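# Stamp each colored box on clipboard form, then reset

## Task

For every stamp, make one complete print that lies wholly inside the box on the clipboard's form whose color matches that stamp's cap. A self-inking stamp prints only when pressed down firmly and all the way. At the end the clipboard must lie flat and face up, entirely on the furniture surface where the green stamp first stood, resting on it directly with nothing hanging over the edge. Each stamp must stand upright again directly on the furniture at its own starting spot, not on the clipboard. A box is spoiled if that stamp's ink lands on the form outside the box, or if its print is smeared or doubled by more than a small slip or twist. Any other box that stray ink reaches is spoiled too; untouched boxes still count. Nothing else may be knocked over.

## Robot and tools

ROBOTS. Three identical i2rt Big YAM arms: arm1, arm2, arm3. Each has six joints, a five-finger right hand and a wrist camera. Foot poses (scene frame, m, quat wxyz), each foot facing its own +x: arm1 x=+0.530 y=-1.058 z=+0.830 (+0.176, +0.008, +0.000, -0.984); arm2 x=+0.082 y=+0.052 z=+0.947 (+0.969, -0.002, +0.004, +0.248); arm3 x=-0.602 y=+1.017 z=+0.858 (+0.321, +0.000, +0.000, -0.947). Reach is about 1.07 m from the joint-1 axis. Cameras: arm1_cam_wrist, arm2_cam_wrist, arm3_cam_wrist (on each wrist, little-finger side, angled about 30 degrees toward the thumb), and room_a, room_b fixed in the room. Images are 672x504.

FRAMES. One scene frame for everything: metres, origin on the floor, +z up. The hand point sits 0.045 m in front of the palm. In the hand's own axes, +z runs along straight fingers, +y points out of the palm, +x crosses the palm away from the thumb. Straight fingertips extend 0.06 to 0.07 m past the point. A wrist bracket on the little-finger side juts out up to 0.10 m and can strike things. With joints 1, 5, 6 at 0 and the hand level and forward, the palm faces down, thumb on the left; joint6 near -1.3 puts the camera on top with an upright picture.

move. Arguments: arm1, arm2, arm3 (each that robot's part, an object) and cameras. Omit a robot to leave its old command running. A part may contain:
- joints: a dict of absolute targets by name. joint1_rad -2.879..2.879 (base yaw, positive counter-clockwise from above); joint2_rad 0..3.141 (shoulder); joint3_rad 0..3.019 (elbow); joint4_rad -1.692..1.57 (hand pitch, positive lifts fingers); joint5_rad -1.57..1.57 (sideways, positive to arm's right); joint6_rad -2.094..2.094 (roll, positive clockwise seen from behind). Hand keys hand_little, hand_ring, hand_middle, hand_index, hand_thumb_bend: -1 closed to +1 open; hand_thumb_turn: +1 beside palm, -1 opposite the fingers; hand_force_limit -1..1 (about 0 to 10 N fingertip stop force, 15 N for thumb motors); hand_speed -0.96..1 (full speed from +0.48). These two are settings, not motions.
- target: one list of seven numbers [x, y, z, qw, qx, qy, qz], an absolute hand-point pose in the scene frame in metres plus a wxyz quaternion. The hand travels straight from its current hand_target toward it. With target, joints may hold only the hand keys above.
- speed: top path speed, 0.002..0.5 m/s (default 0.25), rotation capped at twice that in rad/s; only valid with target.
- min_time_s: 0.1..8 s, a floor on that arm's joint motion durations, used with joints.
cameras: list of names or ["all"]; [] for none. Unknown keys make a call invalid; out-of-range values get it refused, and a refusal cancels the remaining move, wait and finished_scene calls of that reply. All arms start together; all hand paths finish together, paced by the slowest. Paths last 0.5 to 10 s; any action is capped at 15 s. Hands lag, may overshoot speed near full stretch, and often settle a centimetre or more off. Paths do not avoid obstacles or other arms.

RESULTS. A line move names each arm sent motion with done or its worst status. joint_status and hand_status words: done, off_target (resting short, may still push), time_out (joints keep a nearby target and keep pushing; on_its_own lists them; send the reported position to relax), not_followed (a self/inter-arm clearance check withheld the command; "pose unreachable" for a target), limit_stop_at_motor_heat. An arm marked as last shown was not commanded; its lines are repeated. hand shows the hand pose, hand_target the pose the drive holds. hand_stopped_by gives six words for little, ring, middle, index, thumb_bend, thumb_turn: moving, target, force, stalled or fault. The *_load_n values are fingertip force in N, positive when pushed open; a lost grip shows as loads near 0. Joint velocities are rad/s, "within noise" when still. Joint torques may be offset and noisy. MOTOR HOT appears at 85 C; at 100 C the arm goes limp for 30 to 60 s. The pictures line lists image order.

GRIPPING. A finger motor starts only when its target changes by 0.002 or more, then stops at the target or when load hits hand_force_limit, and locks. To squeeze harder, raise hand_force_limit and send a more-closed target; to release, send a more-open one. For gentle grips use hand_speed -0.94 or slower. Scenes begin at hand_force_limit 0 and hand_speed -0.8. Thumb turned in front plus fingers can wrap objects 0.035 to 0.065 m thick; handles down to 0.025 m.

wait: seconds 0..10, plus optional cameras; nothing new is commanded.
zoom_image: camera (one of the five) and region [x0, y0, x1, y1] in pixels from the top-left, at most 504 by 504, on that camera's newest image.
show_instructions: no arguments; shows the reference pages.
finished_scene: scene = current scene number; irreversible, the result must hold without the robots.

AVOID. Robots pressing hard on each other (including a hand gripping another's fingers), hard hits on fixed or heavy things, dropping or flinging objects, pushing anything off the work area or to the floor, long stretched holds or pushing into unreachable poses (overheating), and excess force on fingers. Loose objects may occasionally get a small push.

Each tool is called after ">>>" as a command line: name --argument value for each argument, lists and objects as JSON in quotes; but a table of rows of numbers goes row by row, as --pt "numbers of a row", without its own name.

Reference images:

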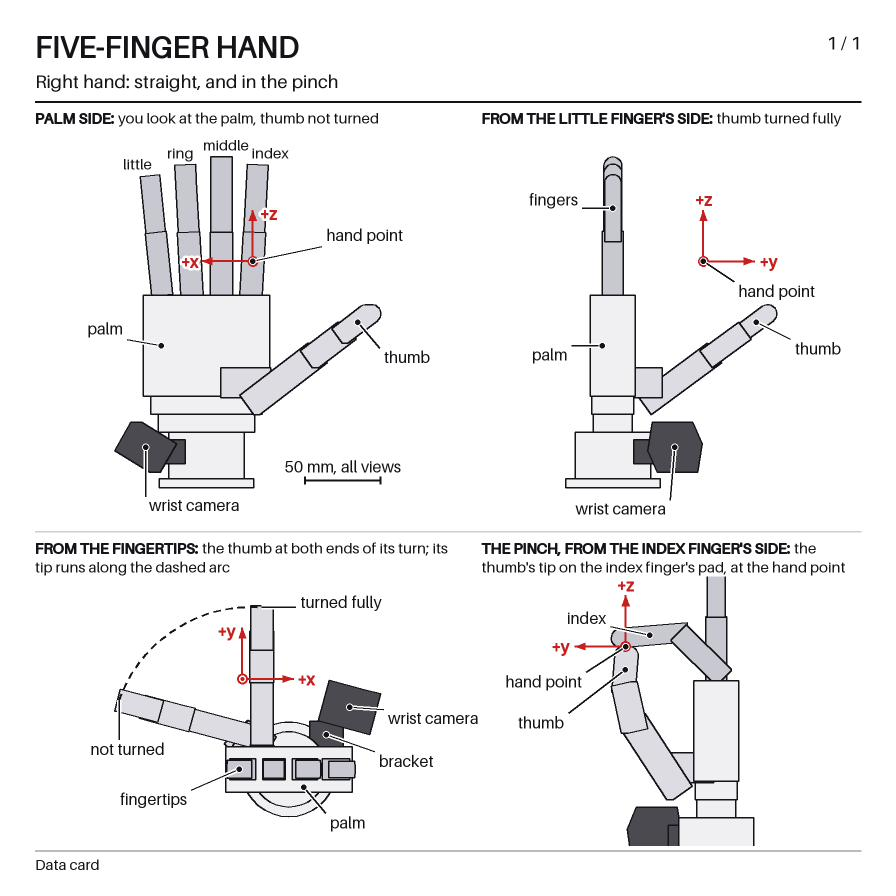

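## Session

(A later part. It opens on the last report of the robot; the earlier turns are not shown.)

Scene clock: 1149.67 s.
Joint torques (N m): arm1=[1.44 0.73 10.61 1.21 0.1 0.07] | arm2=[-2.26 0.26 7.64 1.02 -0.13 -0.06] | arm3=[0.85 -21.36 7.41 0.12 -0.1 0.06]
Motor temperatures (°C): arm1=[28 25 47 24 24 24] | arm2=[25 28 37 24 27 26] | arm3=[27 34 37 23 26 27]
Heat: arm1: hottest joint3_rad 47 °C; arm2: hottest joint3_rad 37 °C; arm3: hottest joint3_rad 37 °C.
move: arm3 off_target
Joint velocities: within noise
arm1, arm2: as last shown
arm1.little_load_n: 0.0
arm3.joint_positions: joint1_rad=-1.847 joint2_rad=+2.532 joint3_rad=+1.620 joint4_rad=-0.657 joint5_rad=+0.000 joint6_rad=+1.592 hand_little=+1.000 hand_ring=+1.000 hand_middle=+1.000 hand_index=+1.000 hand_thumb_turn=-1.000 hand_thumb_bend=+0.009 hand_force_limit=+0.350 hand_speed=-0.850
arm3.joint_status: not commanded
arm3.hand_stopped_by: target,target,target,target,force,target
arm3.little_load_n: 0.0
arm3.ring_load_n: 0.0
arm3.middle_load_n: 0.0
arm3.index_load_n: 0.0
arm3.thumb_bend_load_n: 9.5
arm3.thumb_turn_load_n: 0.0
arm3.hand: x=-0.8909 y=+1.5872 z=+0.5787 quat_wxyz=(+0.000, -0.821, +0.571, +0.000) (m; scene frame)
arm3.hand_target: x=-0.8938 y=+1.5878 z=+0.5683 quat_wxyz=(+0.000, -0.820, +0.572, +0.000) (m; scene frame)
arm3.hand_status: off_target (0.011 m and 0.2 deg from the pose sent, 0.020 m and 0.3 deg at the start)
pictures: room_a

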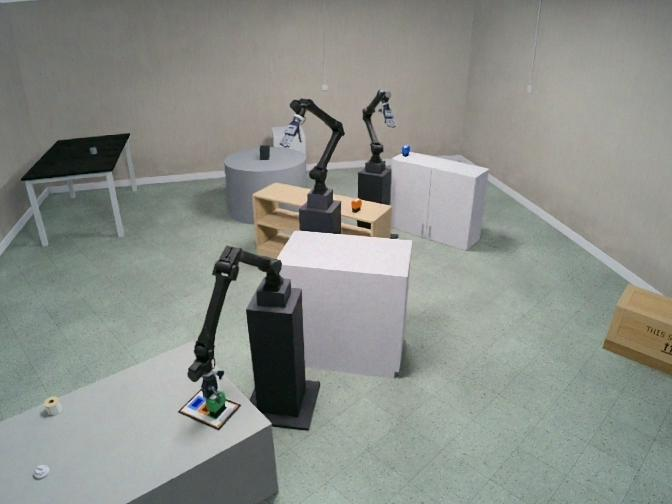

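>>> move --arm3 '{"joints":{"hand_thumb_bend":1.0,"hand_speed":-0.7}}' --cameras '["room_a","arm3_cam_wrist"]'

>>> zoom_image --camera "room_a" --region '[195, 385, 245, 435]'

Scene clock: 1153.43 s.
Joint torques (N m): arm1=[0.97 0.44 10.54 1.32 0.07 0.05] | arm2=[-2.67 0.85 7.6 0.99 -0.08 -0.05] | arm3=[0.85 -21.42 7.38 0.1 -0.11 0.06]
Motor temperatures (°C): arm1=[28 25 47 24 24 24] | arm2=[25 28 37 24 27 26] | arm3=[27 34 37 23 26 27]
Heat: arm1: hottest joint3_rad 47 °C; arm2: hottest joint3_rad 37 °C; arm3: hottest joint3_rad 37 °C.
move: arm3 done
Joint velocities: arm1=[within noise] | arm2=[-0.015 -0.015 -0.017 0.017 -0.154 -0.022] | arm3=[within noise]
arm1, arm2: as last shown
arm2.ring_load_n: -0.5
arm3.joint_positions: joint1_rad=-1.847 joint2_rad=+2.532 joint3_rad=+1.620 joint4_rad=-0.657 joint5_rad=+0.000 joint6_rad=+1.592 hand_little=+1.000 hand_ring=+1.000 hand_middle=+1.000 hand_index=+1.000 hand_thumb_turn=-1.000 hand_thumb_bend=+1.000 hand_force_limit=+0.350 hand_speed=-0.700
arm3.joint_status: all done
arm3.hand_stopped_by: target,target,target,target,target,target
arm3.little_load_n: 0.0
arm3.ring_load_n: 0.0
arm3.middle_load_n: 0.0
arm3.index_load_n: 0.0
arm3.thumb_bend_load_n: 0.0
arm3.thumb_turn_load_n: 0.0
arm3.hand: x=-0.8909 y=+1.5872 z=+0.5787 quat_wxyz=(+0.000, -0.821, +0.571, +0.000) (m; scene frame)
arm3.hand_target: x=-0.8938 y=+1.5878 z=+0.5683 quat_wxyz=(+0.000, -0.820, +0.572, +0.000) (m; scene frame)
arm3.hand_status: not commanded
pictures: arm3_cam_wrist, room_a
camera_calibration:
arm3_cam_wrist: T_world_to_cam=[[-0.772233, -0.635064, 0.0186813, 0.301754], [-0.533561, 0.664208, 0.523583, -1.83253], [-0.344917, 0.394361, -0.85177, -0.327737], [0, 0, 0, 1]] pos_world=[-0.857786, 1.53806, 0.67469]

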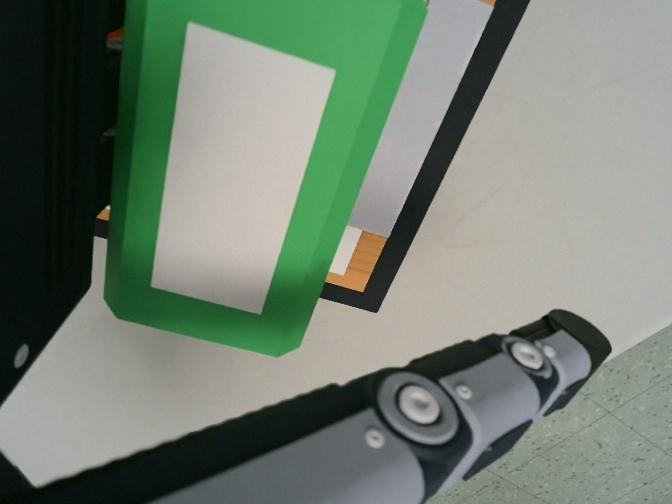

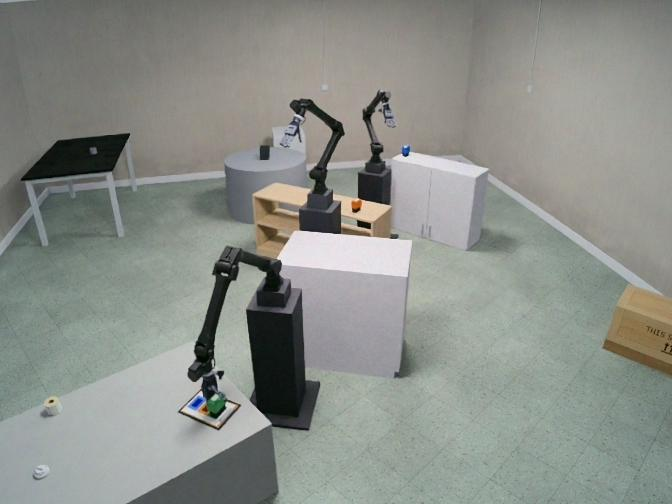

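Scaled by 10.080 from the camera's 672x504 image, which has a finer 960x720 frame.

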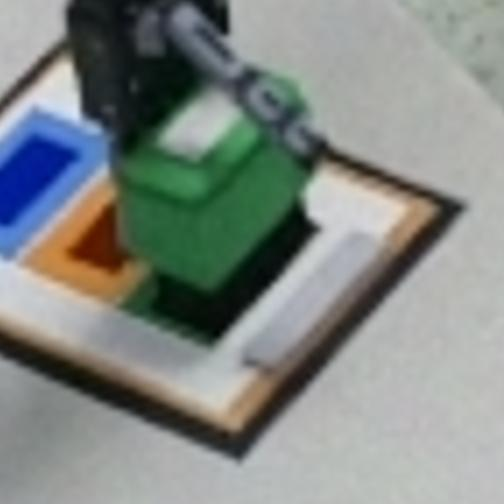

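>>> move --arm3 '{"target":[-0.892,1.592,0.76,0,-0.8202,0.5721,0],"speed":0.12,"joints":{"hand_thumb_turn":1.0,"hand_speed":-0.2}}' --cameras '["arm3_cam_wrist"]'

Scene clock: 1160.90 s.
Joint torques (N m): arm1=[1.14 0.62 10.51 1.36 0.11 0.07] | arm2=[-2.14 0.56 7.5 1.02 -0.11 -0.06] | arm3=[0.38 -23.3 7.98 -0.43 -0.1 0.01]
Motor temperatures (°C): arm1=[28 25 47 24 24 24] | arm2=[25 28 37 24 27 26] | arm3=[27 34 37 23 26 27]
Heat: arm1: hottest joint3_rad 47 °C; arm2: hottest joint3_rad 37 °C; arm3: hottest joint3_rad 37 °C.
move: arm3 done
Joint velocities: within noise
arm1, arm2: as last shown
arm1.little_load_n: -0.5
arm1.thumb_turn_load_n: 0.5
arm2.ring_load_n: 0.0
arm2.middle_load_n: -0.5
arm3.joint_positions: joint1_rad=-1.847 joint2_rad=+2.215 joint3_rad=+1.569 joint4_rad=-0.933 joint5_rad=+0.000 joint6_rad=+1.592 hand_little=+1.000 hand_ring=+1.000 hand_middle=+1.000 hand_index=+1.000 hand_thumb_turn=+1.000 hand_thumb_bend=+1.000 hand_force_limit=+0.350 hand_speed=-0.200
arm3.joint_status: all done
arm3.hand_stopped_by: target,target,target,target,target,target
arm3.little_load_n: 0.0
arm3.ring_load_n: 0.0
arm3.middle_load_n: 0.0
arm3.index_load_n: 0.0
arm3.thumb_bend_load_n: 0.0
arm3.thumb_turn_load_n: 0.0
arm3.hand: x=-0.8913 y=+1.5884 z=+0.7515 quat_wxyz=(-0.002, -0.821, +0.571, -0.004) (m; scene frame)
arm3.hand_target: x=-0.8919 y=+1.5921 z=+0.7600 quat_wxyz=(+0.000, -0.820, +0.572, +0.000) (m; scene frame)
arm3.hand_status: done (0.009 m and 0.5 deg from the pose sent, 0.181 m and 0.2 deg at the start)
pictures: arm3_cam_wrist
camera_calibration:
arm3_cam_wrist: T_world_to_cam=[[-0.772307, -0.634885, 0.0214985, 0.296498], [-0.535316, 0.668661, 0.516071, -1.92705], [-0.342021, 0.387057, -0.856276, -0.163681], [0, 0, 0, 1]] pos_world=[-0.858577, 1.54014, 0.847966]

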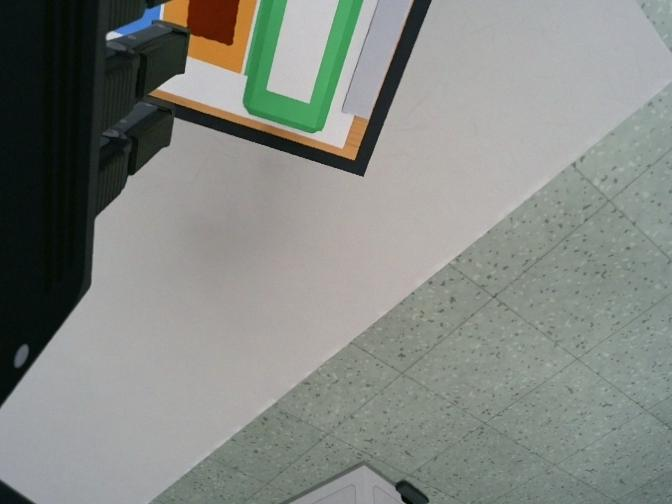

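>>> move --arm3 '{"joints":{"joint1_rad":-1.707,"joint2_rad":2.2,"joint3_rad":1.2,"joint4_rad":0.9,"joint5_rad":0.164,"joint6_rad":0.0},"min_time_s":3}' --cameras '["room_a"]'

>>> move --arm3 '{"target":[-0.9,1.604,0.66,0.69615,-0.69615,-0.12405,0.12405],"speed":0.12}' --cameras '["room_a","arm3_cam_wrist","room_b"]'

>>> zoom_image --camera "room_a" --region '[180, 350, 260, 430]'

>>> zoom_image --camera "room_b" --region '[510, 160, 570, 220]'

Scene clock: 1166.63 s.
Joint torques (N m): arm1=[1.26 0.67 10.5 1.29 0.11 0.03] | arm2=[-2.55 0.26 7.41 1.1 -0.11 -0.03] | arm3=[1.2 -22.77 6.54 1.83 0.03 -0.11]
Motor temperatures (°C): arm1=[28 25 47 24 24 24] | arm2=[25 28 37 24 27 26] | arm3=[27 34 37 23 26 27]
Heat: arm1: hottest joint3_rad 47 °C; arm2: hottest joint3_rad 37 °C; arm3: hottest joint3_rad 37 °C.
move: arm3 done
Joint velocities: within noise
arm1, arm2: as last shown
arm1.little_load_n: 0.0
arm2.middle_load_n: 0.0
arm2.thumb_turn_load_n: 0.5
arm3.joint_positions: joint1_rad=-1.716 joint2_rad=+2.215 joint3_rad=+1.202 joint4_rad=+0.884 joint5_rad=+0.162 joint6_rad=+0.014 hand_little=+1.000 hand_ring=+1.000 hand_middle=+1.000 hand_index=+1.000 hand_thumb_turn=+1.000 hand_thumb_bend=+1.000 hand_force_limit=+0.350 hand_speed=-0.200
arm3.joint_status: all done
arm3.hand_stopped_by: target,target,target,target,target,target
arm3.little_load_n: 0.0
arm3.ring_load_n: 0.0
arm3.middle_load_n: 0.0
arm3.index_load_n: 0.0
arm3.thumb_bend_load_n: 0.0
arm3.thumb_turn_load_n: 0.0
arm3.hand: x=-0.9744 y=+1.6867 z=+0.8317 quat_wxyz=(+0.651, -0.739, -0.132, +0.111) (m; scene frame)
arm3.hand_target: x=-0.9805 y=+1.6863 z=+0.8458 quat_wxyz=(+0.662, -0.729, -0.136, +0.112) (m; scene frame)
arm3.hand_status: not commanded
pictures: room_a

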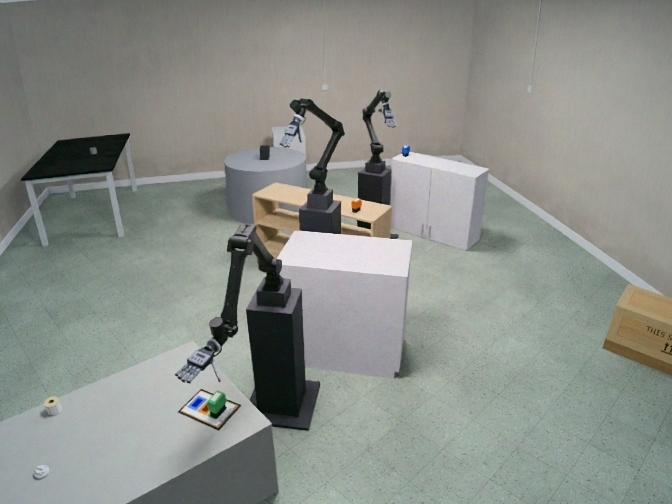

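Scene clock: 1169.20 s.
Joint torques (N m): arm1=[1.14 0.32 10.52 1.32 0.09 0.06] | arm2=[-2.14 0.32 7.68 1.28 -0.13 -0.09] | arm3=[-0.44 -17.73 3.49 1.81 -0.16 -0.11]
Motor temperatures (°C): arm1=[28 25 47 24 24 24] | arm2=[25 28 37 24 27 26] | arm3=[27 34 36 23 26 27]
Heat: arm1: hottest joint3_rad 47 °C; arm2: hottest joint3_rad 37 °C; arm3: hottest joint3_rad 36 °C.
move: arm3 done
Joint velocities: within noise
arm1: as last shown
arm1.thumb_turn_load_n: 0.0
arm2.joint_positions: joint1_rad=+1.216 joint2_rad=+0.799 joint3_rad=+1.393 joint4_rad=-1.391 joint5_rad=+0.004 joint6_rad=+0.012 hand_little=+1.000 hand_ring=+1.000 hand_middle=+1.000 hand_index=+1.000 hand_thumb_turn=-1.000 hand_thumb_bend=+1.000 hand_force_limit=+0.600 hand_speed=+0.000
arm2.joint_status: not commanded
arm2.hand_stopped_by: target,target,target,target,target,target
arm2.little_load_n: 0.0
arm2.ring_load_n: 0.5
arm2.middle_load_n: 0.0
arm2.index_load_n: 0.0
arm2.thumb_bend_load_n: 0.0
arm2.thumb_turn_load_n: 0.0
arm2.hand: x=+0.0154 y=+0.3146 z=+1.3750 quat_wxyz=(-0.374, +0.925, +0.061, -0.031) (m; scene frame)
arm2.hand_target: x=+0.0199 y=+0.3135 z=+1.3718 quat_wxyz=(-0.368, +0.928, +0.059, -0.027) (m; scene frame)
arm2.hand_status: not commanded
arm3.joint_positions: joint1_rad=-1.760 joint2_rad=+2.635 joint3_rad=+1.075 joint4_rad=+1.548 joint5_rad=+0.103 joint6_rad=+0.012 hand_little=+1.000 hand_ring=+1.000 hand_middle=+1.000 hand_index=+1.000 hand_thumb_turn=+1.000 hand_thumb_bend=+1.000 hand_force_limit=+0.350 hand_speed=-0.200
arm3.joint_status: not commanded
arm3.hand_stopped_by: target,target,target,target,target,target
arm3.little_load_n: 0.0
arm3.ring_load_n: 0.0
arm3.middle_load_n: 0.0
arm3.index_load_n: -0.5
arm3.thumb_bend_load_n: 0.0
arm3.thumb_turn_load_n: 0.0
arm3.hand: x=-0.9063 y=+1.6016 z=+0.6670 quat_wxyz=(+0.690, -0.701, -0.124, +0.130) (m; scene frame)
arm3.hand_target: x=-0.9000 y=+1.6039 z=+0.6601 quat_wxyz=(+0.694, -0.699, -0.125, +0.123) (m; scene frame)
arm3.hand_status: done (0.010 m and 1.1 deg from the pose sent, 0.205 m and 7.3 deg at the start; a joint's target at an end of its range on 22 of 77 steps)
pictures: arm3_cam_wrist, room_a, room_b
camera_calibration:
arm3_cam_wrist: T_world_to_cam=[[0.306173, 0.0823448, -0.948408, 0.770756], [-0.573903, -0.778895, -0.252899, 0.895929], [-0.759535, 0.621725, -0.191218, -1.44407], [0, 0, 0, 1]] pos_world=[-0.818631, 1.53218, 0.681437]

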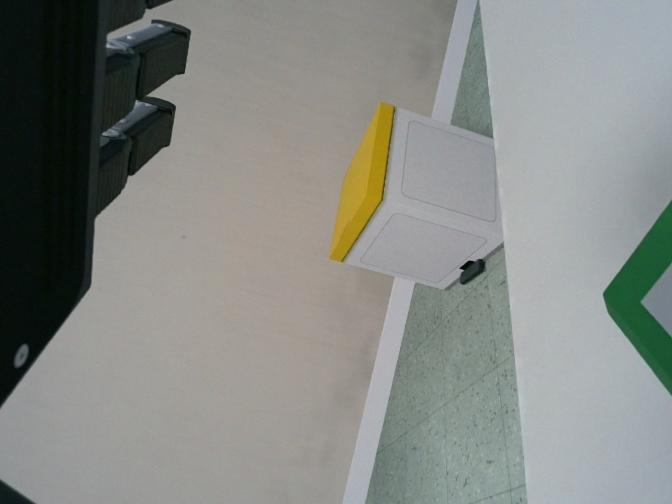

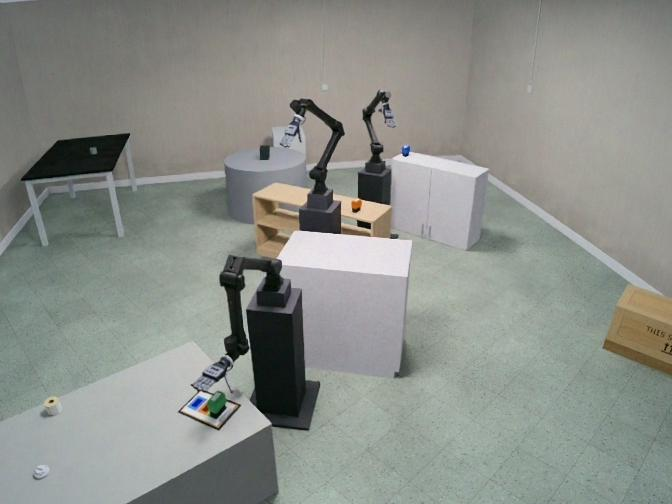

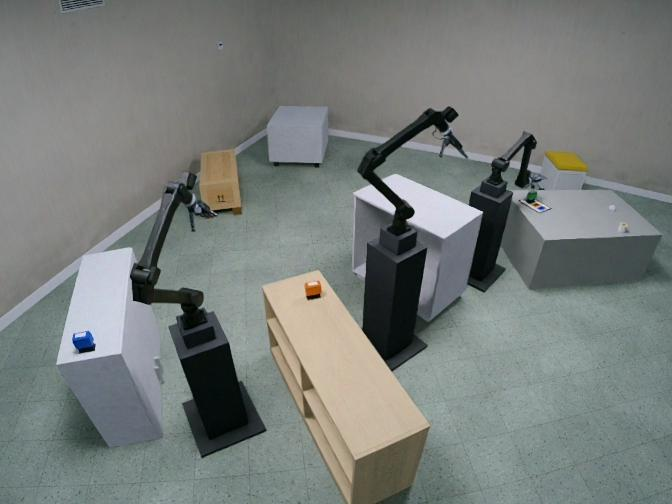

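Scaled by 6.300 from the camera's 672x504 image, which has a finer 960x720 frame.

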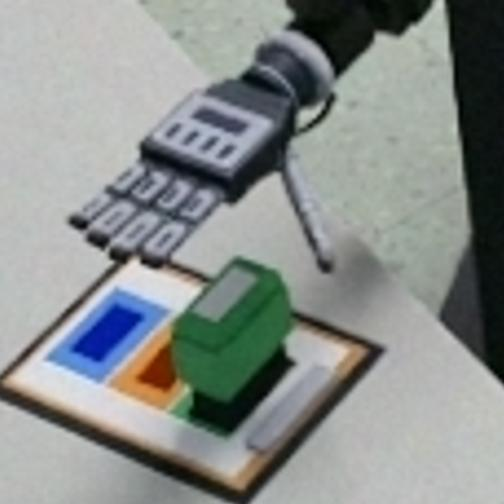

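Scaled by 8.400 from the camera's 672x504 image, which has a finer 960x720 frame.

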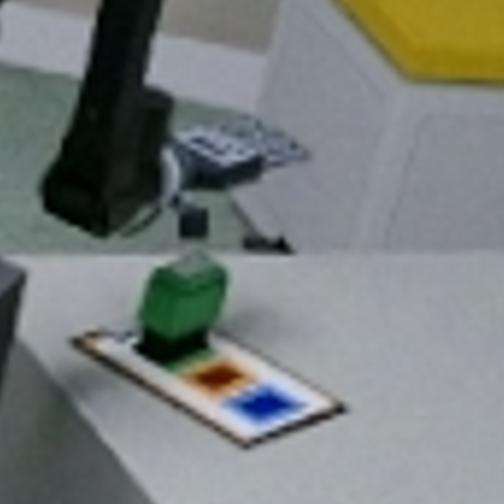

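>>> move --arm3 '{"target":[-0.896,1.606,0.570,0.69615,-0.69615,-0.12405,0.12405],"speed":0.08}' --cameras '["room_a","room_b"]'

>>> zoom_image --camera "room_a" --region '[180, 350, 260, 430]'

>>> zoom_image --camera "room_b" --region '[510, 160, 570, 220]'

Scene clock: 1175.97 s.
Joint torques (N m): arm1=[1.03 0.21 10.55 1.29 0.09 0.05] | arm2=[-1.85 0.38 7.65 1.06 -0.1 -0.08] | arm3=[-0.38 -17.9 3.12 1.77 -0.16 -0.09]
Motor temperatures (°C): arm1=[28 25 47 24 24 24] | arm2=[25 28 37 24 27 26] | arm3=[27 34 36 24 26 27]
Heat: arm1: hottest joint3_rad 47 °C; arm2: hottest joint3_rad 37 °C; arm3: hottest joint3_rad 36 °C.
move: arm3 off_target
Joint velocities: within noise
arm1, arm2: as last shown
arm2.ring_load_n: 0.0
arm3.joint_positions: joint1_rad=-1.770 joint2_rad=+2.844 joint3_rad=+1.255 joint4_rad=+1.550 joint5_rad=+0.093 joint6_rad=+0.012 hand_little=+1.000 hand_ring=+1.000 hand_middle=+1.000 hand_index=+1.000 hand_thumb_turn=+1.000 hand_thumb_bend=+1.000 hand_force_limit=+0.350 hand_speed=-0.200
arm3.joint_status: not commanded
arm3.hand_stopped_by: target,target,target,target,target,target
arm3.little_load_n: 0.0
arm3.ring_load_n: 0.0
arm3.middle_load_n: 0.0
arm3.index_load_n: 0.0
arm3.thumb_bend_load_n: 0.0
arm3.thumb_turn_load_n: -0.5
arm3.hand: x=-0.9048 y=+1.6079 z=+0.5817 quat_wxyz=(+0.681, -0.710, -0.126, +0.128) (m; scene frame)
arm3.hand_target: x=-0.8961 y=+1.6063 z=+0.5704 quat_wxyz=(+0.681, -0.711, -0.127, +0.121) (m; scene frame)
arm3.hand_status: off_target (0.015 m and 2.4 deg from the pose sent, 0.098 m and 1.1 deg at the start; a joint's target at an end of its range on 58 of 58 steps)
pictures: room_a, room_b

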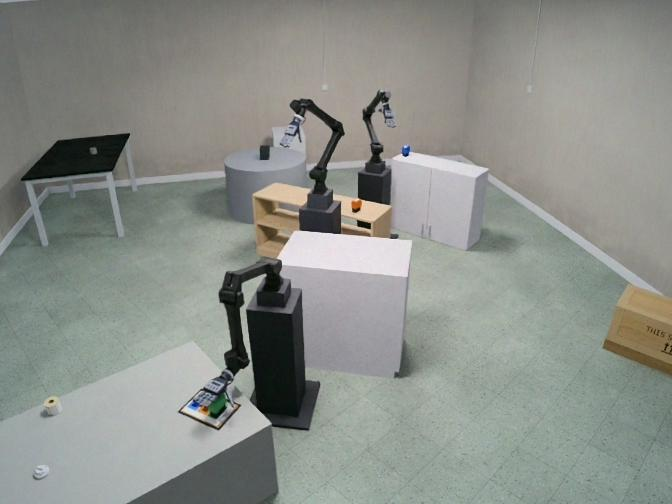

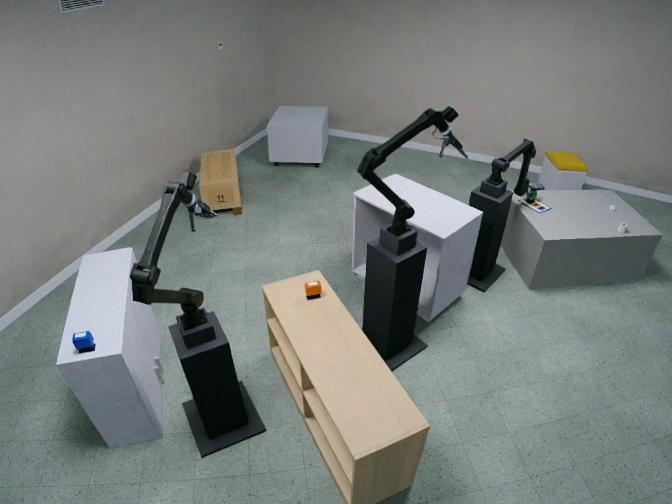

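Scaled by 6.300 from the camera's 672x504 image, which has a finer 960x720 frame.

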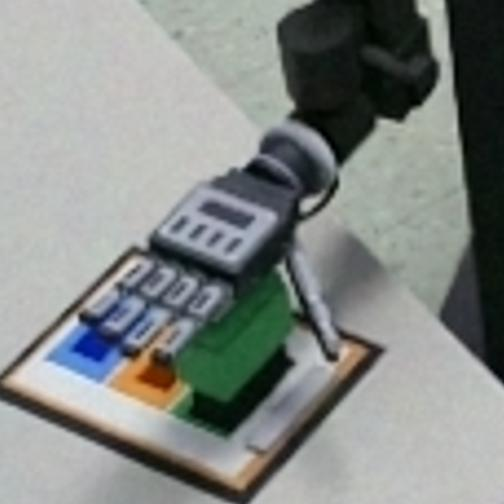

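Scaled by 8.400 from the camera's 672x504 image, which has a finer 960x720 frame.

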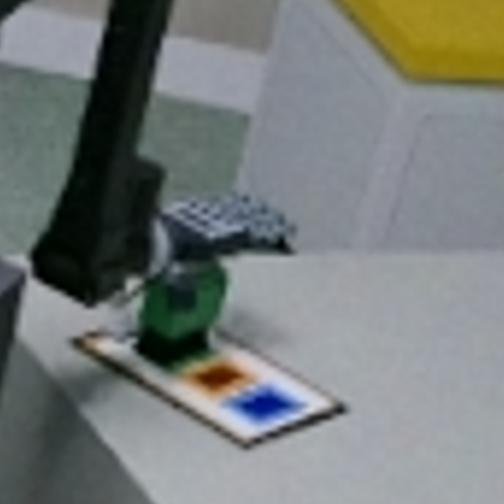

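>>> move --arm3 '{"target":[-0.893,1.608,0.540,0.69615,-0.69615,-0.12405,0.12405],"speed":0.06}' --cameras '["room_a"]'

>>> zoom_image --camera "room_a" --region '[180, 350, 260, 430]'

Scene clock: 1178.23 s.
Joint torques (N m): arm1=[0.73 0.79 10.56 1.37 0.1 0.06] | arm2=[-2.49 0.5 7.61 0.99 -0.16 -0.05] | arm3=[-0.56 -17.32 3.17 1.54 -0.03 -0.09]
Motor temperatures (°C): arm1=[28 25 47 24 24 24] | arm2=[25 28 37 24 27 26] | arm3=[27 34 36 24 26 27]
Heat: arm1: hottest joint3_rad 47 °C; arm2: hottest joint3_rad 37 °C; arm3: hottest joint3_rad 36 °C.
move: arm3 off_target
Joint velocities: within noise
arm1, arm2: as last shown
arm3.joint_positions: joint1_rad=-1.776 joint2_rad=+2.907 joint3_rad=+1.326 joint4_rad=+1.557 joint5_rad=+0.081 joint6_rad=+0.012 hand_little=+1.000 hand_ring=+1.000 hand_middle=+1.000 hand_index=+1.000 hand_thumb_turn=+1.000 hand_thumb_bend=+1.000 hand_force_limit=+0.350 hand_speed=-0.200
arm3.joint_status: not commanded
arm3.hand_stopped_by: target,target,target,target,target,target
arm3.little_load_n: 0.0
arm3.ring_load_n: 0.0
arm3.middle_load_n: 0.0
arm3.index_load_n: 0.0
arm3.thumb_bend_load_n: 0.0
arm3.thumb_turn_load_n: 0.0
arm3.hand: x=-0.9061 y=+1.6143 z=+0.5614 quat_wxyz=(+0.686, -0.704, -0.127, +0.131) (m; scene frame)
arm3.hand_target: x=-0.8932 y=+1.6077 z=+0.5408 quat_wxyz=(+0.680, -0.712, -0.128, +0.121) (m; scene frame)
arm3.hand_status: off_target (0.026 m and 1.7 deg from the pose sent, 0.043 m and 2.4 deg at the start; a joint's target at an end of its range on 33 of 33 steps)
pictures: room_a

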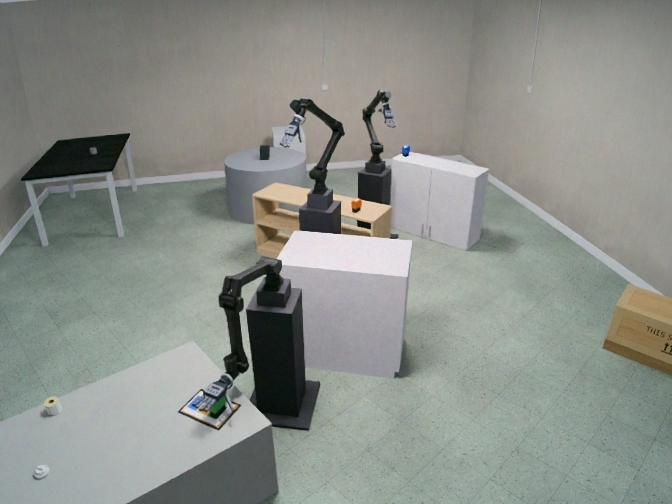

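Scaled by 6.300 from the camera's 672x504 image, which has a finer 960x720 frame.

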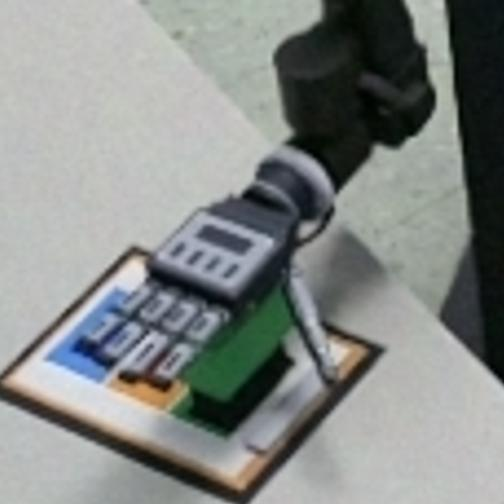

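>>> move --arm3 '{"target":[-0.890,1.595,0.545,0.69615,-0.69615,-0.12405,0.12405],"speed":0.06}' --cameras '["room_a"]'

>>> zoom_image --camera "room_a" --region '[180, 350, 260, 430]'

Scene clock: 1180.70 s.
Joint torques (N m): arm1=[1.14 0.5 10.47 1.37 0.1 0.06] | arm2=[-2.78 0.56 7.56 1.11 -0.11 -0.07] | arm3=[-0.09 -19.19 1.03 1.36 0.08 -0.08]
Motor temperatures (°C): arm1=[28 25 47 24 24 24] | arm2=[25 28 37 24 27 26] | arm3=[27 34 36 24 26 27]
Heat: arm1: hottest joint3_rad 47 °C; arm2: hottest joint3_rad 37 °C; arm3: hottest joint3_rad 36 °C.
move: arm3 off_target
Joint velocities: within noise
arm1.joint_positions: joint1_rad=-0.812 joint2_rad=+0.704 joint3_rad=+1.359 joint4_rad=-1.490 joint5_rad=-0.002 joint6_rad=-0.165 hand_little=+1.000 hand_ring=+1.000 hand_middle=+1.000 hand_index=+1.000 hand_thumb_turn=-1.000 hand_thumb_bend=+1.000 hand_force_limit=+0.650 hand_speed=-0.800
arm1.joint_status: not commanded
arm1.hand_stopped_by: target,target,target,target,target,target
arm1.little_load_n: 0.0
arm1.ring_load_n: 0.0
arm1.middle_load_n: 0.0
arm1.index_load_n: 0.0
arm1.thumb_bend_load_n: 0.0
arm1.thumb_turn_load_n: 0.0
arm1.hand: x=+0.3237 y=-0.9836 z=+1.2445 quat_wxyz=(+0.316, -0.750, -0.559, +0.158) (m; scene frame)
arm1.hand_target: x=+0.3262 y=-0.9864 z=+1.2615 quat_wxyz=(+0.331, -0.738, -0.564, +0.165) (m; scene frame)
arm1.hand_status: not commanded
arm2: as last shown
arm2.thumb_bend_load_n: 0.5
arm3.joint_positions: joint1_rad=-1.776 joint2_rad=+2.907 joint3_rad=+1.294 joint4_rad=+1.562 joint5_rad=+0.084 joint6_rad=+0.012 hand_little=+1.000 hand_ring=+1.000 hand_middle=+1.000 hand_index=+1.000 hand_thumb_turn=+1.000 hand_thumb_bend=+1.000 hand_force_limit=+0.350 hand_speed=-0.200
arm3.joint_status: not commanded
arm3.hand_stopped_by: target,target,target,target,target,target
arm3.little_load_n: 0.0
arm3.ring_load_n: 0.0
arm3.middle_load_n: 0.0
arm3.index_load_n: 0.0
arm3.thumb_bend_load_n: 0.0
arm3.thumb_turn_load_n: 0.0
arm3.hand: x=-0.8995 y=+1.6016 z=+0.5544 quat_wxyz=(+0.677, -0.714, -0.129, +0.128) (m; scene frame)
arm3.hand_target: x=-0.8904 y=+1.5957 z=+0.5452 quat_wxyz=(+0.671, -0.720, -0.129, +0.120) (m; scene frame)
arm3.hand_status: off_target (0.015 m and 3.1 deg from the pose sent, 0.030 m and 1.8 deg at the start; a joint's target at an end of its range on 29 of 29 steps)
pictures: room_a

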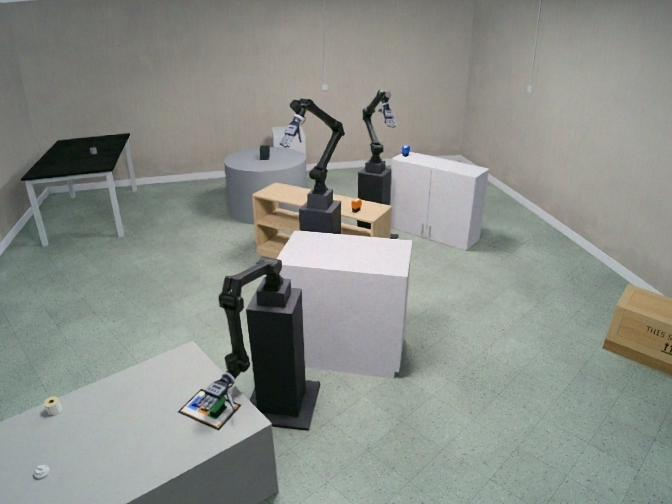

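Scaled by 6.300 from the camera's 672x504 image, which has a finer 960x720 frame.

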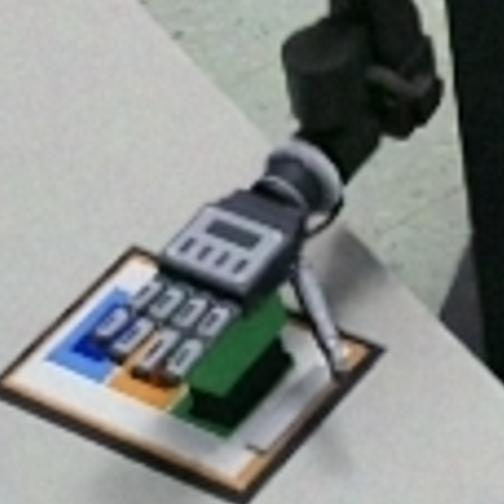

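>>> move --arm3 '{"target":[-0.890,1.595,0.525,0.67,-0.72,-0.129,0.120],"speed":0.05}' --cameras '["room_a"]'

>>> zoom_image --camera "room_a" --region '[180, 350, 260, 430]'

Scene clock: 1183.13 s.
Joint torques (N m): arm1=[0.97 0.5 10.43 1.28 0.08 0.07] | arm2=[-1.96 0.44 7.62 1.21 -0.11 -0.05] | arm3=[-0.09 -16.32 2.85 1.24 0.05 -0.06]
Motor temperatures (°C): arm1=[28 25 47 24 24 24] | arm2=[25 28 37 24 27 26] | arm3=[27 34 36 24 26 27]
Heat: arm1: hottest joint3_rad 47 °C; arm2: hottest joint3_rad 37 °C; arm3: hottest joint3_rad 36 °C.
move: arm3 off_target
Joint velocities: within noise
arm1, arm2: as last shown
arm2.thumb_bend_load_n: 0.0
arm3.joint_positions: joint1_rad=-1.776 joint2_rad=+2.918 joint3_rad=+1.316 joint4_rad=+1.565 joint5_rad=+0.084 joint6_rad=+0.012 hand_little=+1.000 hand_ring=+1.000 hand_middle=+1.000 hand_index=+1.000 hand_thumb_turn=+1.000 hand_thumb_bend=+1.000 hand_force_limit=+0.350 hand_speed=-0.200
arm3.joint_status: not commanded
arm3.hand_stopped_by: target,target,target,target,target,target
arm3.little_load_n: 0.0
arm3.ring_load_n: 0.0
arm3.middle_load_n: 0.0
arm3.index_load_n: 0.0
arm3.thumb_bend_load_n: 0.0
arm3.thumb_turn_load_n: -0.5
arm3.hand: x=-0.9021 y=+1.6070 z=+0.5545 quat_wxyz=(+0.682, -0.709, -0.127, +0.129) (m; scene frame)
arm3.hand_target: x=-0.8897 y=+1.5940 z=+0.5263 quat_wxyz=(+0.669, -0.722, -0.129, +0.120) (m; scene frame)
arm3.hand_status: off_target (0.034 m and 2.2 deg from the pose sent, 0.031 m and 1.3 deg at the start; a joint's target at an end of its range on 30 of 30 steps)
pictures: room_a

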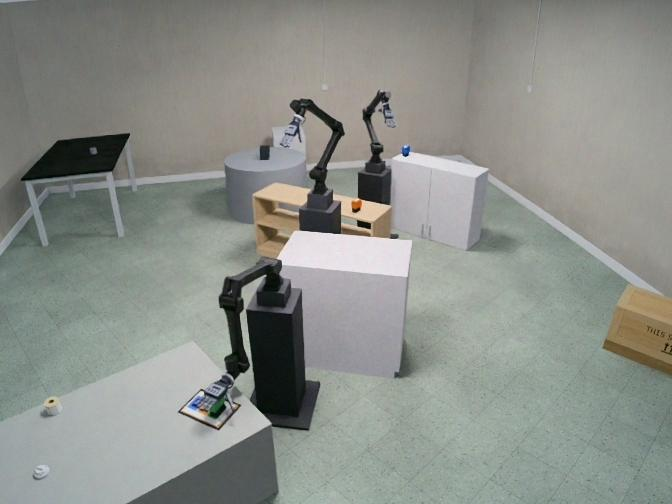

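Scaled by 6.300 from the camera's 672x504 image, which has a finer 960x720 frame.

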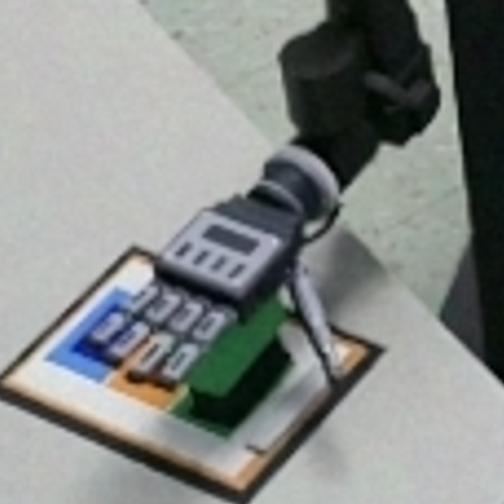

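>>> move --arm3 '{"target":[-0.887,1.587,0.500,0.67,-0.72,-0.129,0.120],"speed":0.05}' --cameras '["room_a"]'

>>> zoom_image --camera "room_a" --region '[180, 350, 260, 430]'

Scene clock: 1185.87 s.
Joint torques (N m): arm1=[1.2 0.79 10.52 1.32 0.09 0.05] | arm2=[-2.32 0.21 7.6 1.01 -0.12 -0.08] | arm3=[-0.03 -15.15 2.69 1.1 0.09 -0.05]
Motor temperatures (°C): arm1=[28 25 47 24 24 24] | arm2=[25 28 37 23 27 26] | arm3=[27 34 36 24 26 27]
Heat: arm1: hottest joint3_rad 47 °C; arm2: hottest joint3_rad 37 °C; arm3: hottest joint3_rad 36 °C.
move: arm3 off_target
Joint velocities: within noise
arm1, arm2: as last shown
arm3.joint_positions: joint1_rad=-1.776 joint2_rad=+2.951 joint3_rad=+1.349 joint4_rad=+1.569 joint5_rad=+0.083 joint6_rad=+0.012 hand_little=+1.000 hand_ring=+1.000 hand_middle=+1.000 hand_index=+1.000 hand_thumb_turn=+1.000 hand_thumb_bend=+1.000 hand_force_limit=+0.350 hand_speed=-0.200
arm3.joint_status: not commanded
arm3.hand_stopped_by: target,target,target,target,target,target
arm3.little_load_n: 0.0
arm3.ring_load_n: 0.0
arm3.middle_load_n: 0.0
arm3.index_load_n: 0.0
arm3.thumb_bend_load_n: 0.0
arm3.thumb_turn_load_n: -0.5
arm3.hand: x=-0.9024 y=+1.6073 z=+0.5427 quat_wxyz=(+0.683, -0.707, -0.127, +0.130) (m; scene frame)
arm3.hand_target: x=-0.8865 y=+1.5852 z=+0.5022 quat_wxyz=(+0.662, -0.728, -0.131, +0.119) (m; scene frame)
arm3.hand_status: off_target (0.050 m and 2.4 deg from the pose sent, 0.060 m and 2.2 deg at the start; a joint's target at an end of its range on 32 of 32 steps)
pictures: room_a

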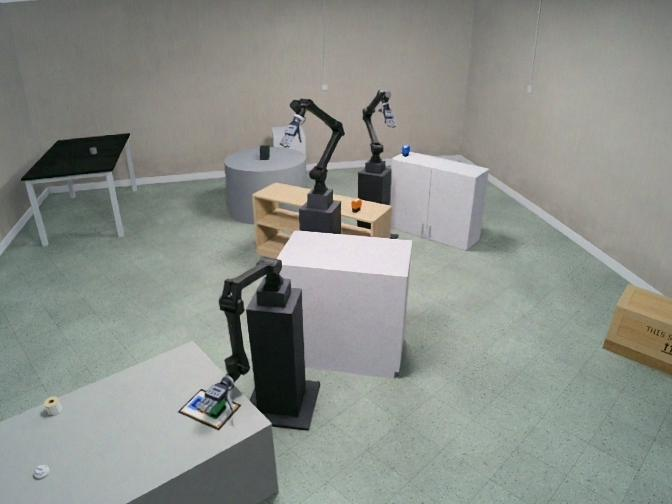

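Scaled by 6.300 from the camera's 672x504 image, which has a finer 960x720 frame.

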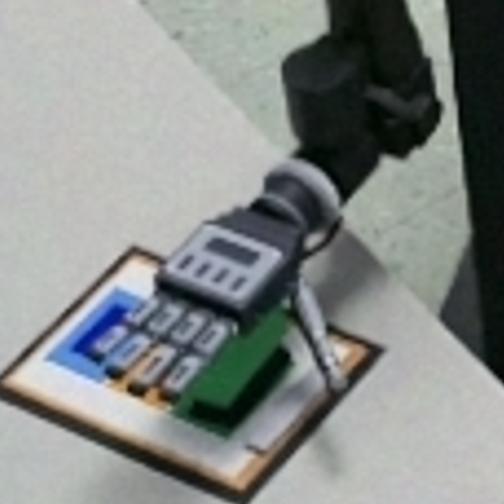

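>>> move --arm3 '{"target":[-0.884,1.580,0.470,0.662,-0.728,-0.131,0.119],"speed":0.05}' --cameras '["room_a"]'

>>> zoom_image --camera "room_a" --region '[180, 350, 260, 430]'

Scene clock: 1187.63 s.
Joint torques (N m): arm1=[1.2 0.26 10.45 1.36 0.09 0.05] | arm2=[-1.9 0.21 7.56 1.16 -0.14 -0.01] | arm3=[-0.44 -13.33 2.69 1.1 0.27 -0.04]
Motor temperatures (°C): arm1=[28 25 47 24 24 24] | arm2=[25 28 37 23 27 26] | arm3=[27 34 35 24 26 27]
Heat: arm1: hottest joint3_rad 47 °C; arm2: hottest joint3_rad 37 °C; arm3: hottest joint3_rad 35 °C.
move: arm3 off_target
Joint velocities: within noise
arm1, arm2: as last shown
arm2.thumb_bend_load_n: -0.5
arm3.joint_positions: joint1_rad=-1.769 joint2_rad=+2.998 joint3_rad=+1.402 joint4_rad=+1.569 joint5_rad=+0.078 joint6_rad=+0.012 hand_little=+1.000 hand_ring=+1.000 hand_middle=+1.000 hand_index=+1.000 hand_thumb_turn=+1.000 hand_thumb_bend=+1.000 hand_force_limit=+0.350 hand_speed=-0.200
arm3.joint_status: not commanded
arm3.hand_stopped_by: target,target,target,target,target,target
arm3.little_load_n: 0.0
arm3.ring_load_n: 0.0
arm3.middle_load_n: 0.0
arm3.index_load_n: 0.0
arm3.thumb_bend_load_n: 0.0
arm3.thumb_turn_load_n: 0.0
arm3.hand: x=-0.9081 y=+1.6070 z=+0.5258 quat_wxyz=(+0.684, -0.705, -0.131, +0.134) (m; scene frame)
arm3.hand_target: x=-0.8833 y=+1.5770 z=+0.4739 quat_wxyz=(+0.657, -0.733, -0.132, +0.118) (m; scene frame)
arm3.hand_status: off_target (0.067 m and 4.1 deg from the pose sent, 0.080 m and 3.6 deg at the start; a joint's target at an end of its range on 37 of 37 steps)
pictures: room_a

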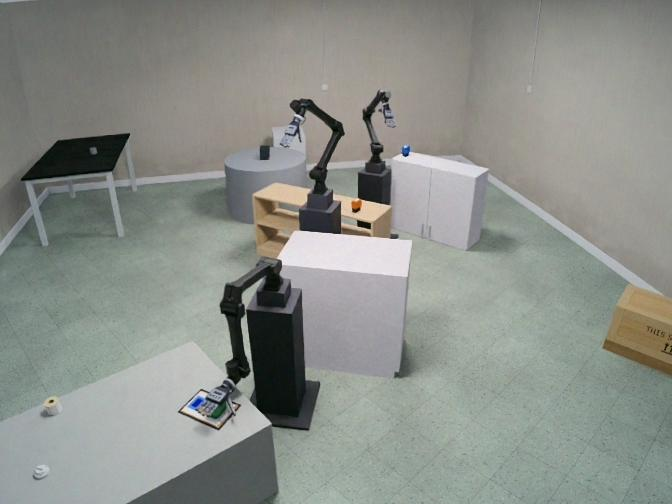

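Scaled by 6.300 from the camera's 672x504 image, which has a finer 960x720 frame.

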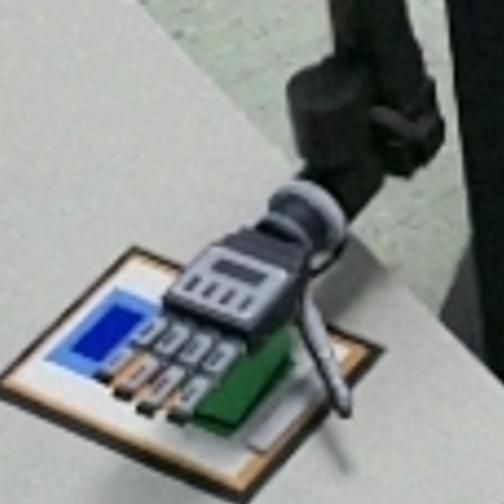

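>>> move --arm3 '{"target":[-0.876,1.576,0.445,0.657,-0.733,-0.132,0.118],"speed":0.05}' --cameras '["room_a"]'

>>> zoom_image --camera "room_a" --region '[180, 350, 260, 430]'

Scene clock: 1189.43 s.
Joint torques (N m): arm1=[1.03 0.15 10.56 1.33 0.11 0.07] | arm2=[-2.32 -0.26 7.56 1.07 -0.11 -0.05] | arm3=[-1.38 -10.05 4.33 1.1 -0.07 -0.03]
Motor temperatures (°C): arm1=[28 25 47 24 24 24] | arm2=[25 28 37 23 27 26] | arm3=[27 34 35 24 26 27]
Heat: arm1: hottest joint3_rad 47 °C; arm2: hottest joint3_rad 37 °C; arm3: hottest joint3_rad 35 °C.
move: arm3 off_target
Joint velocities: within noise
arm1, arm2: as last shown
arm2.thumb_bend_load_n: 0.0
arm3.joint_positions: joint1_rad=-1.769 joint2_rad=+3.003 joint3_rad=+1.409 joint4_rad=+1.569 joint5_rad=+0.076 joint6_rad=+0.012 hand_little=+1.000 hand_ring=+1.000 hand_middle=+1.000 hand_index=+1.000 hand_thumb_turn=+1.000 hand_thumb_bend=+1.000 hand_force_limit=+0.350 hand_speed=-0.200
arm3.joint_status: not commanded
arm3.hand_stopped_by: target,target,target,target,target,target
arm3.little_load_n: 0.0
arm3.ring_load_n: -0.5
arm3.middle_load_n: 0.0
arm3.index_load_n: 0.0
arm3.thumb_bend_load_n: 0.0
arm3.thumb_turn_load_n: 0.0
arm3.hand: x=-0.9089 y=+1.6076 z=+0.5246 quat_wxyz=(+0.685, -0.704, -0.131, +0.135) (m; scene frame)
arm3.hand_target: x=-0.8743 y=+1.5686 z=+0.4531 quat_wxyz=(+0.650, -0.739, -0.133, +0.117) (m; scene frame)
arm3.hand_status: off_target (0.092 m and 5.0 deg from the pose sent, 0.092 m and 4.9 deg at the start; a joint's target at an end of its range on 33 of 33 steps)
pictures: room_a

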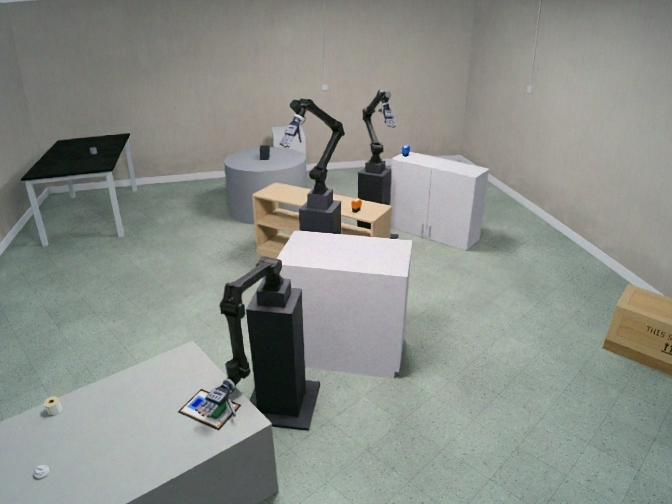

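Scaled by 6.300 from the camera's 672x504 image, which has a finer 960x720 frame.

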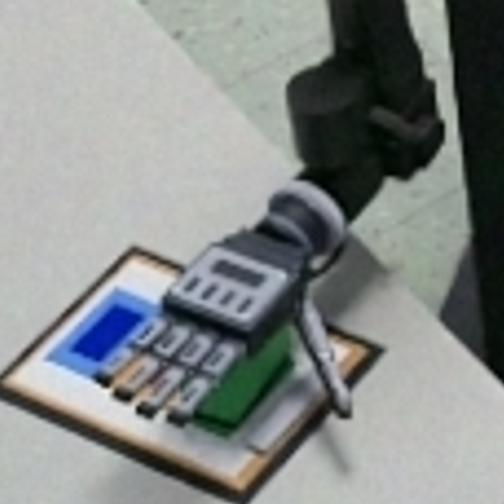

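>>> move --arm3 '{"target":[-0.872,1.572,0.415,0.650,-0.739,-0.133,0.117],"speed":0.05}' --cameras '["room_a"]'

>>> zoom_image --camera "room_a" --region '[180, 350, 260, 430]'

Scene clock: 1191.40 s.
Joint torques (N m): arm1=[1.08 0.56 10.43 1.28 0.08 0.05] | arm2=[-1.79 0.32 7.56 0.99 -0.14 -0.09] | arm3=[-1.2 -8.53 6.11 0.85 0.03 -0.02]
Motor temperatures (°C): arm1=[28 25 47 24 24 24] | arm2=[25 28 37 23 27 26] | arm3=[27 34 35 24 26 27]
Heat: arm1: hottest joint3_rad 47 °C; arm2: hottest joint3_rad 37 °C; arm3: hottest joint3_rad 35 °C.
move: arm3 off_target
Joint velocities: within noise
arm1: as last shown
arm2.joint_positions: joint1_rad=+1.216 joint2_rad=+0.799 joint3_rad=+1.393 joint4_rad=-1.391 joint5_rad=+0.004 joint6_rad=+0.012 hand_little=+1.000 hand_ring=+1.000 hand_middle=+1.000 hand_index=+1.000 hand_thumb_turn=-1.000 hand_thumb_bend=+1.000 hand_force_limit=+0.600 hand_speed=+0.000
arm2.joint_status: not commanded
arm2.hand_stopped_by: target,target,target,target,target,target
arm2.little_load_n: 0.0
arm2.ring_load_n: 0.0
arm2.middle_load_n: -0.5
arm2.index_load_n: 0.0
arm2.thumb_bend_load_n: 0.0
arm2.thumb_turn_load_n: 0.0
arm2.hand: x=+0.0154 y=+0.3146 z=+1.3750 quat_wxyz=(-0.374, +0.925, +0.061, -0.031) (m; scene frame)
arm2.hand_target: x=+0.0199 y=+0.3135 z=+1.3718 quat_wxyz=(-0.368, +0.928, +0.059, -0.027) (m; scene frame)
arm2.hand_status: not commanded
arm3.joint_positions: joint1_rad=-1.769 joint2_rad=+3.004 joint3_rad=+1.411 joint4_rad=+1.569 joint5_rad=+0.076 joint6_rad=+0.012 hand_little=+1.000 hand_ring=+1.000 hand_middle=+1.000 hand_index=+1.000 hand_thumb_turn=+1.000 hand_thumb_bend=+1.000 hand_force_limit=+0.350 hand_speed=-0.200
arm3.joint_status: not commanded
arm3.hand_stopped_by: target,target,target,target,target,target
arm3.little_load_n: -0.5
arm3.ring_load_n: 0.0
arm3.middle_load_n: 0.0
arm3.index_load_n: 0.0
arm3.thumb_bend_load_n: 0.0
arm3.thumb_turn_load_n: 0.0
arm3.hand: x=-0.9091 y=+1.6080 z=+0.5245 quat_wxyz=(+0.685, -0.703, -0.131, +0.135) (m; scene frame)
arm3.hand_target: x=-0.8751 y=+1.5678 z=+0.4450 quat_wxyz=(+0.649, -0.740, -0.133, +0.117) (m; scene frame)
arm3.hand_status: off_target (0.121 m and 6.1 deg from the pose sent, 0.121 m and 6.1 deg at the start; pose on its path clipped on 29 of 37 steps; a joint's target at an end of its range on 17 of 37 steps)
pictures: room_a

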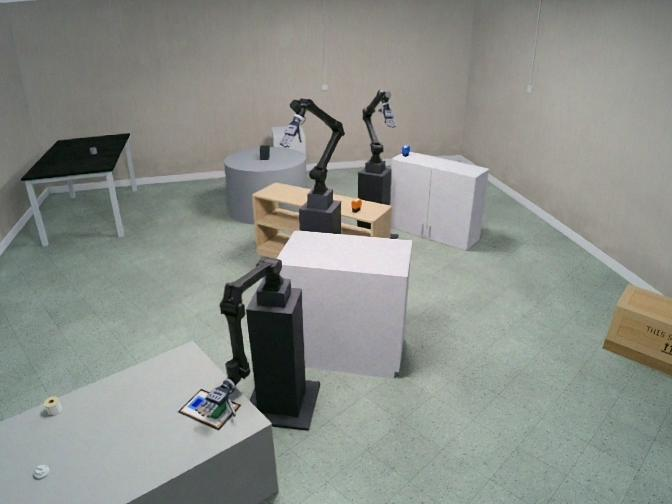

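Scaled by 6.300 from the camera's 672x504 image, which has a finer 960x720 frame.

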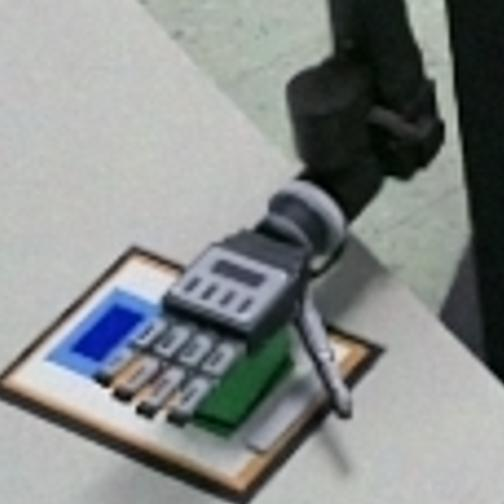

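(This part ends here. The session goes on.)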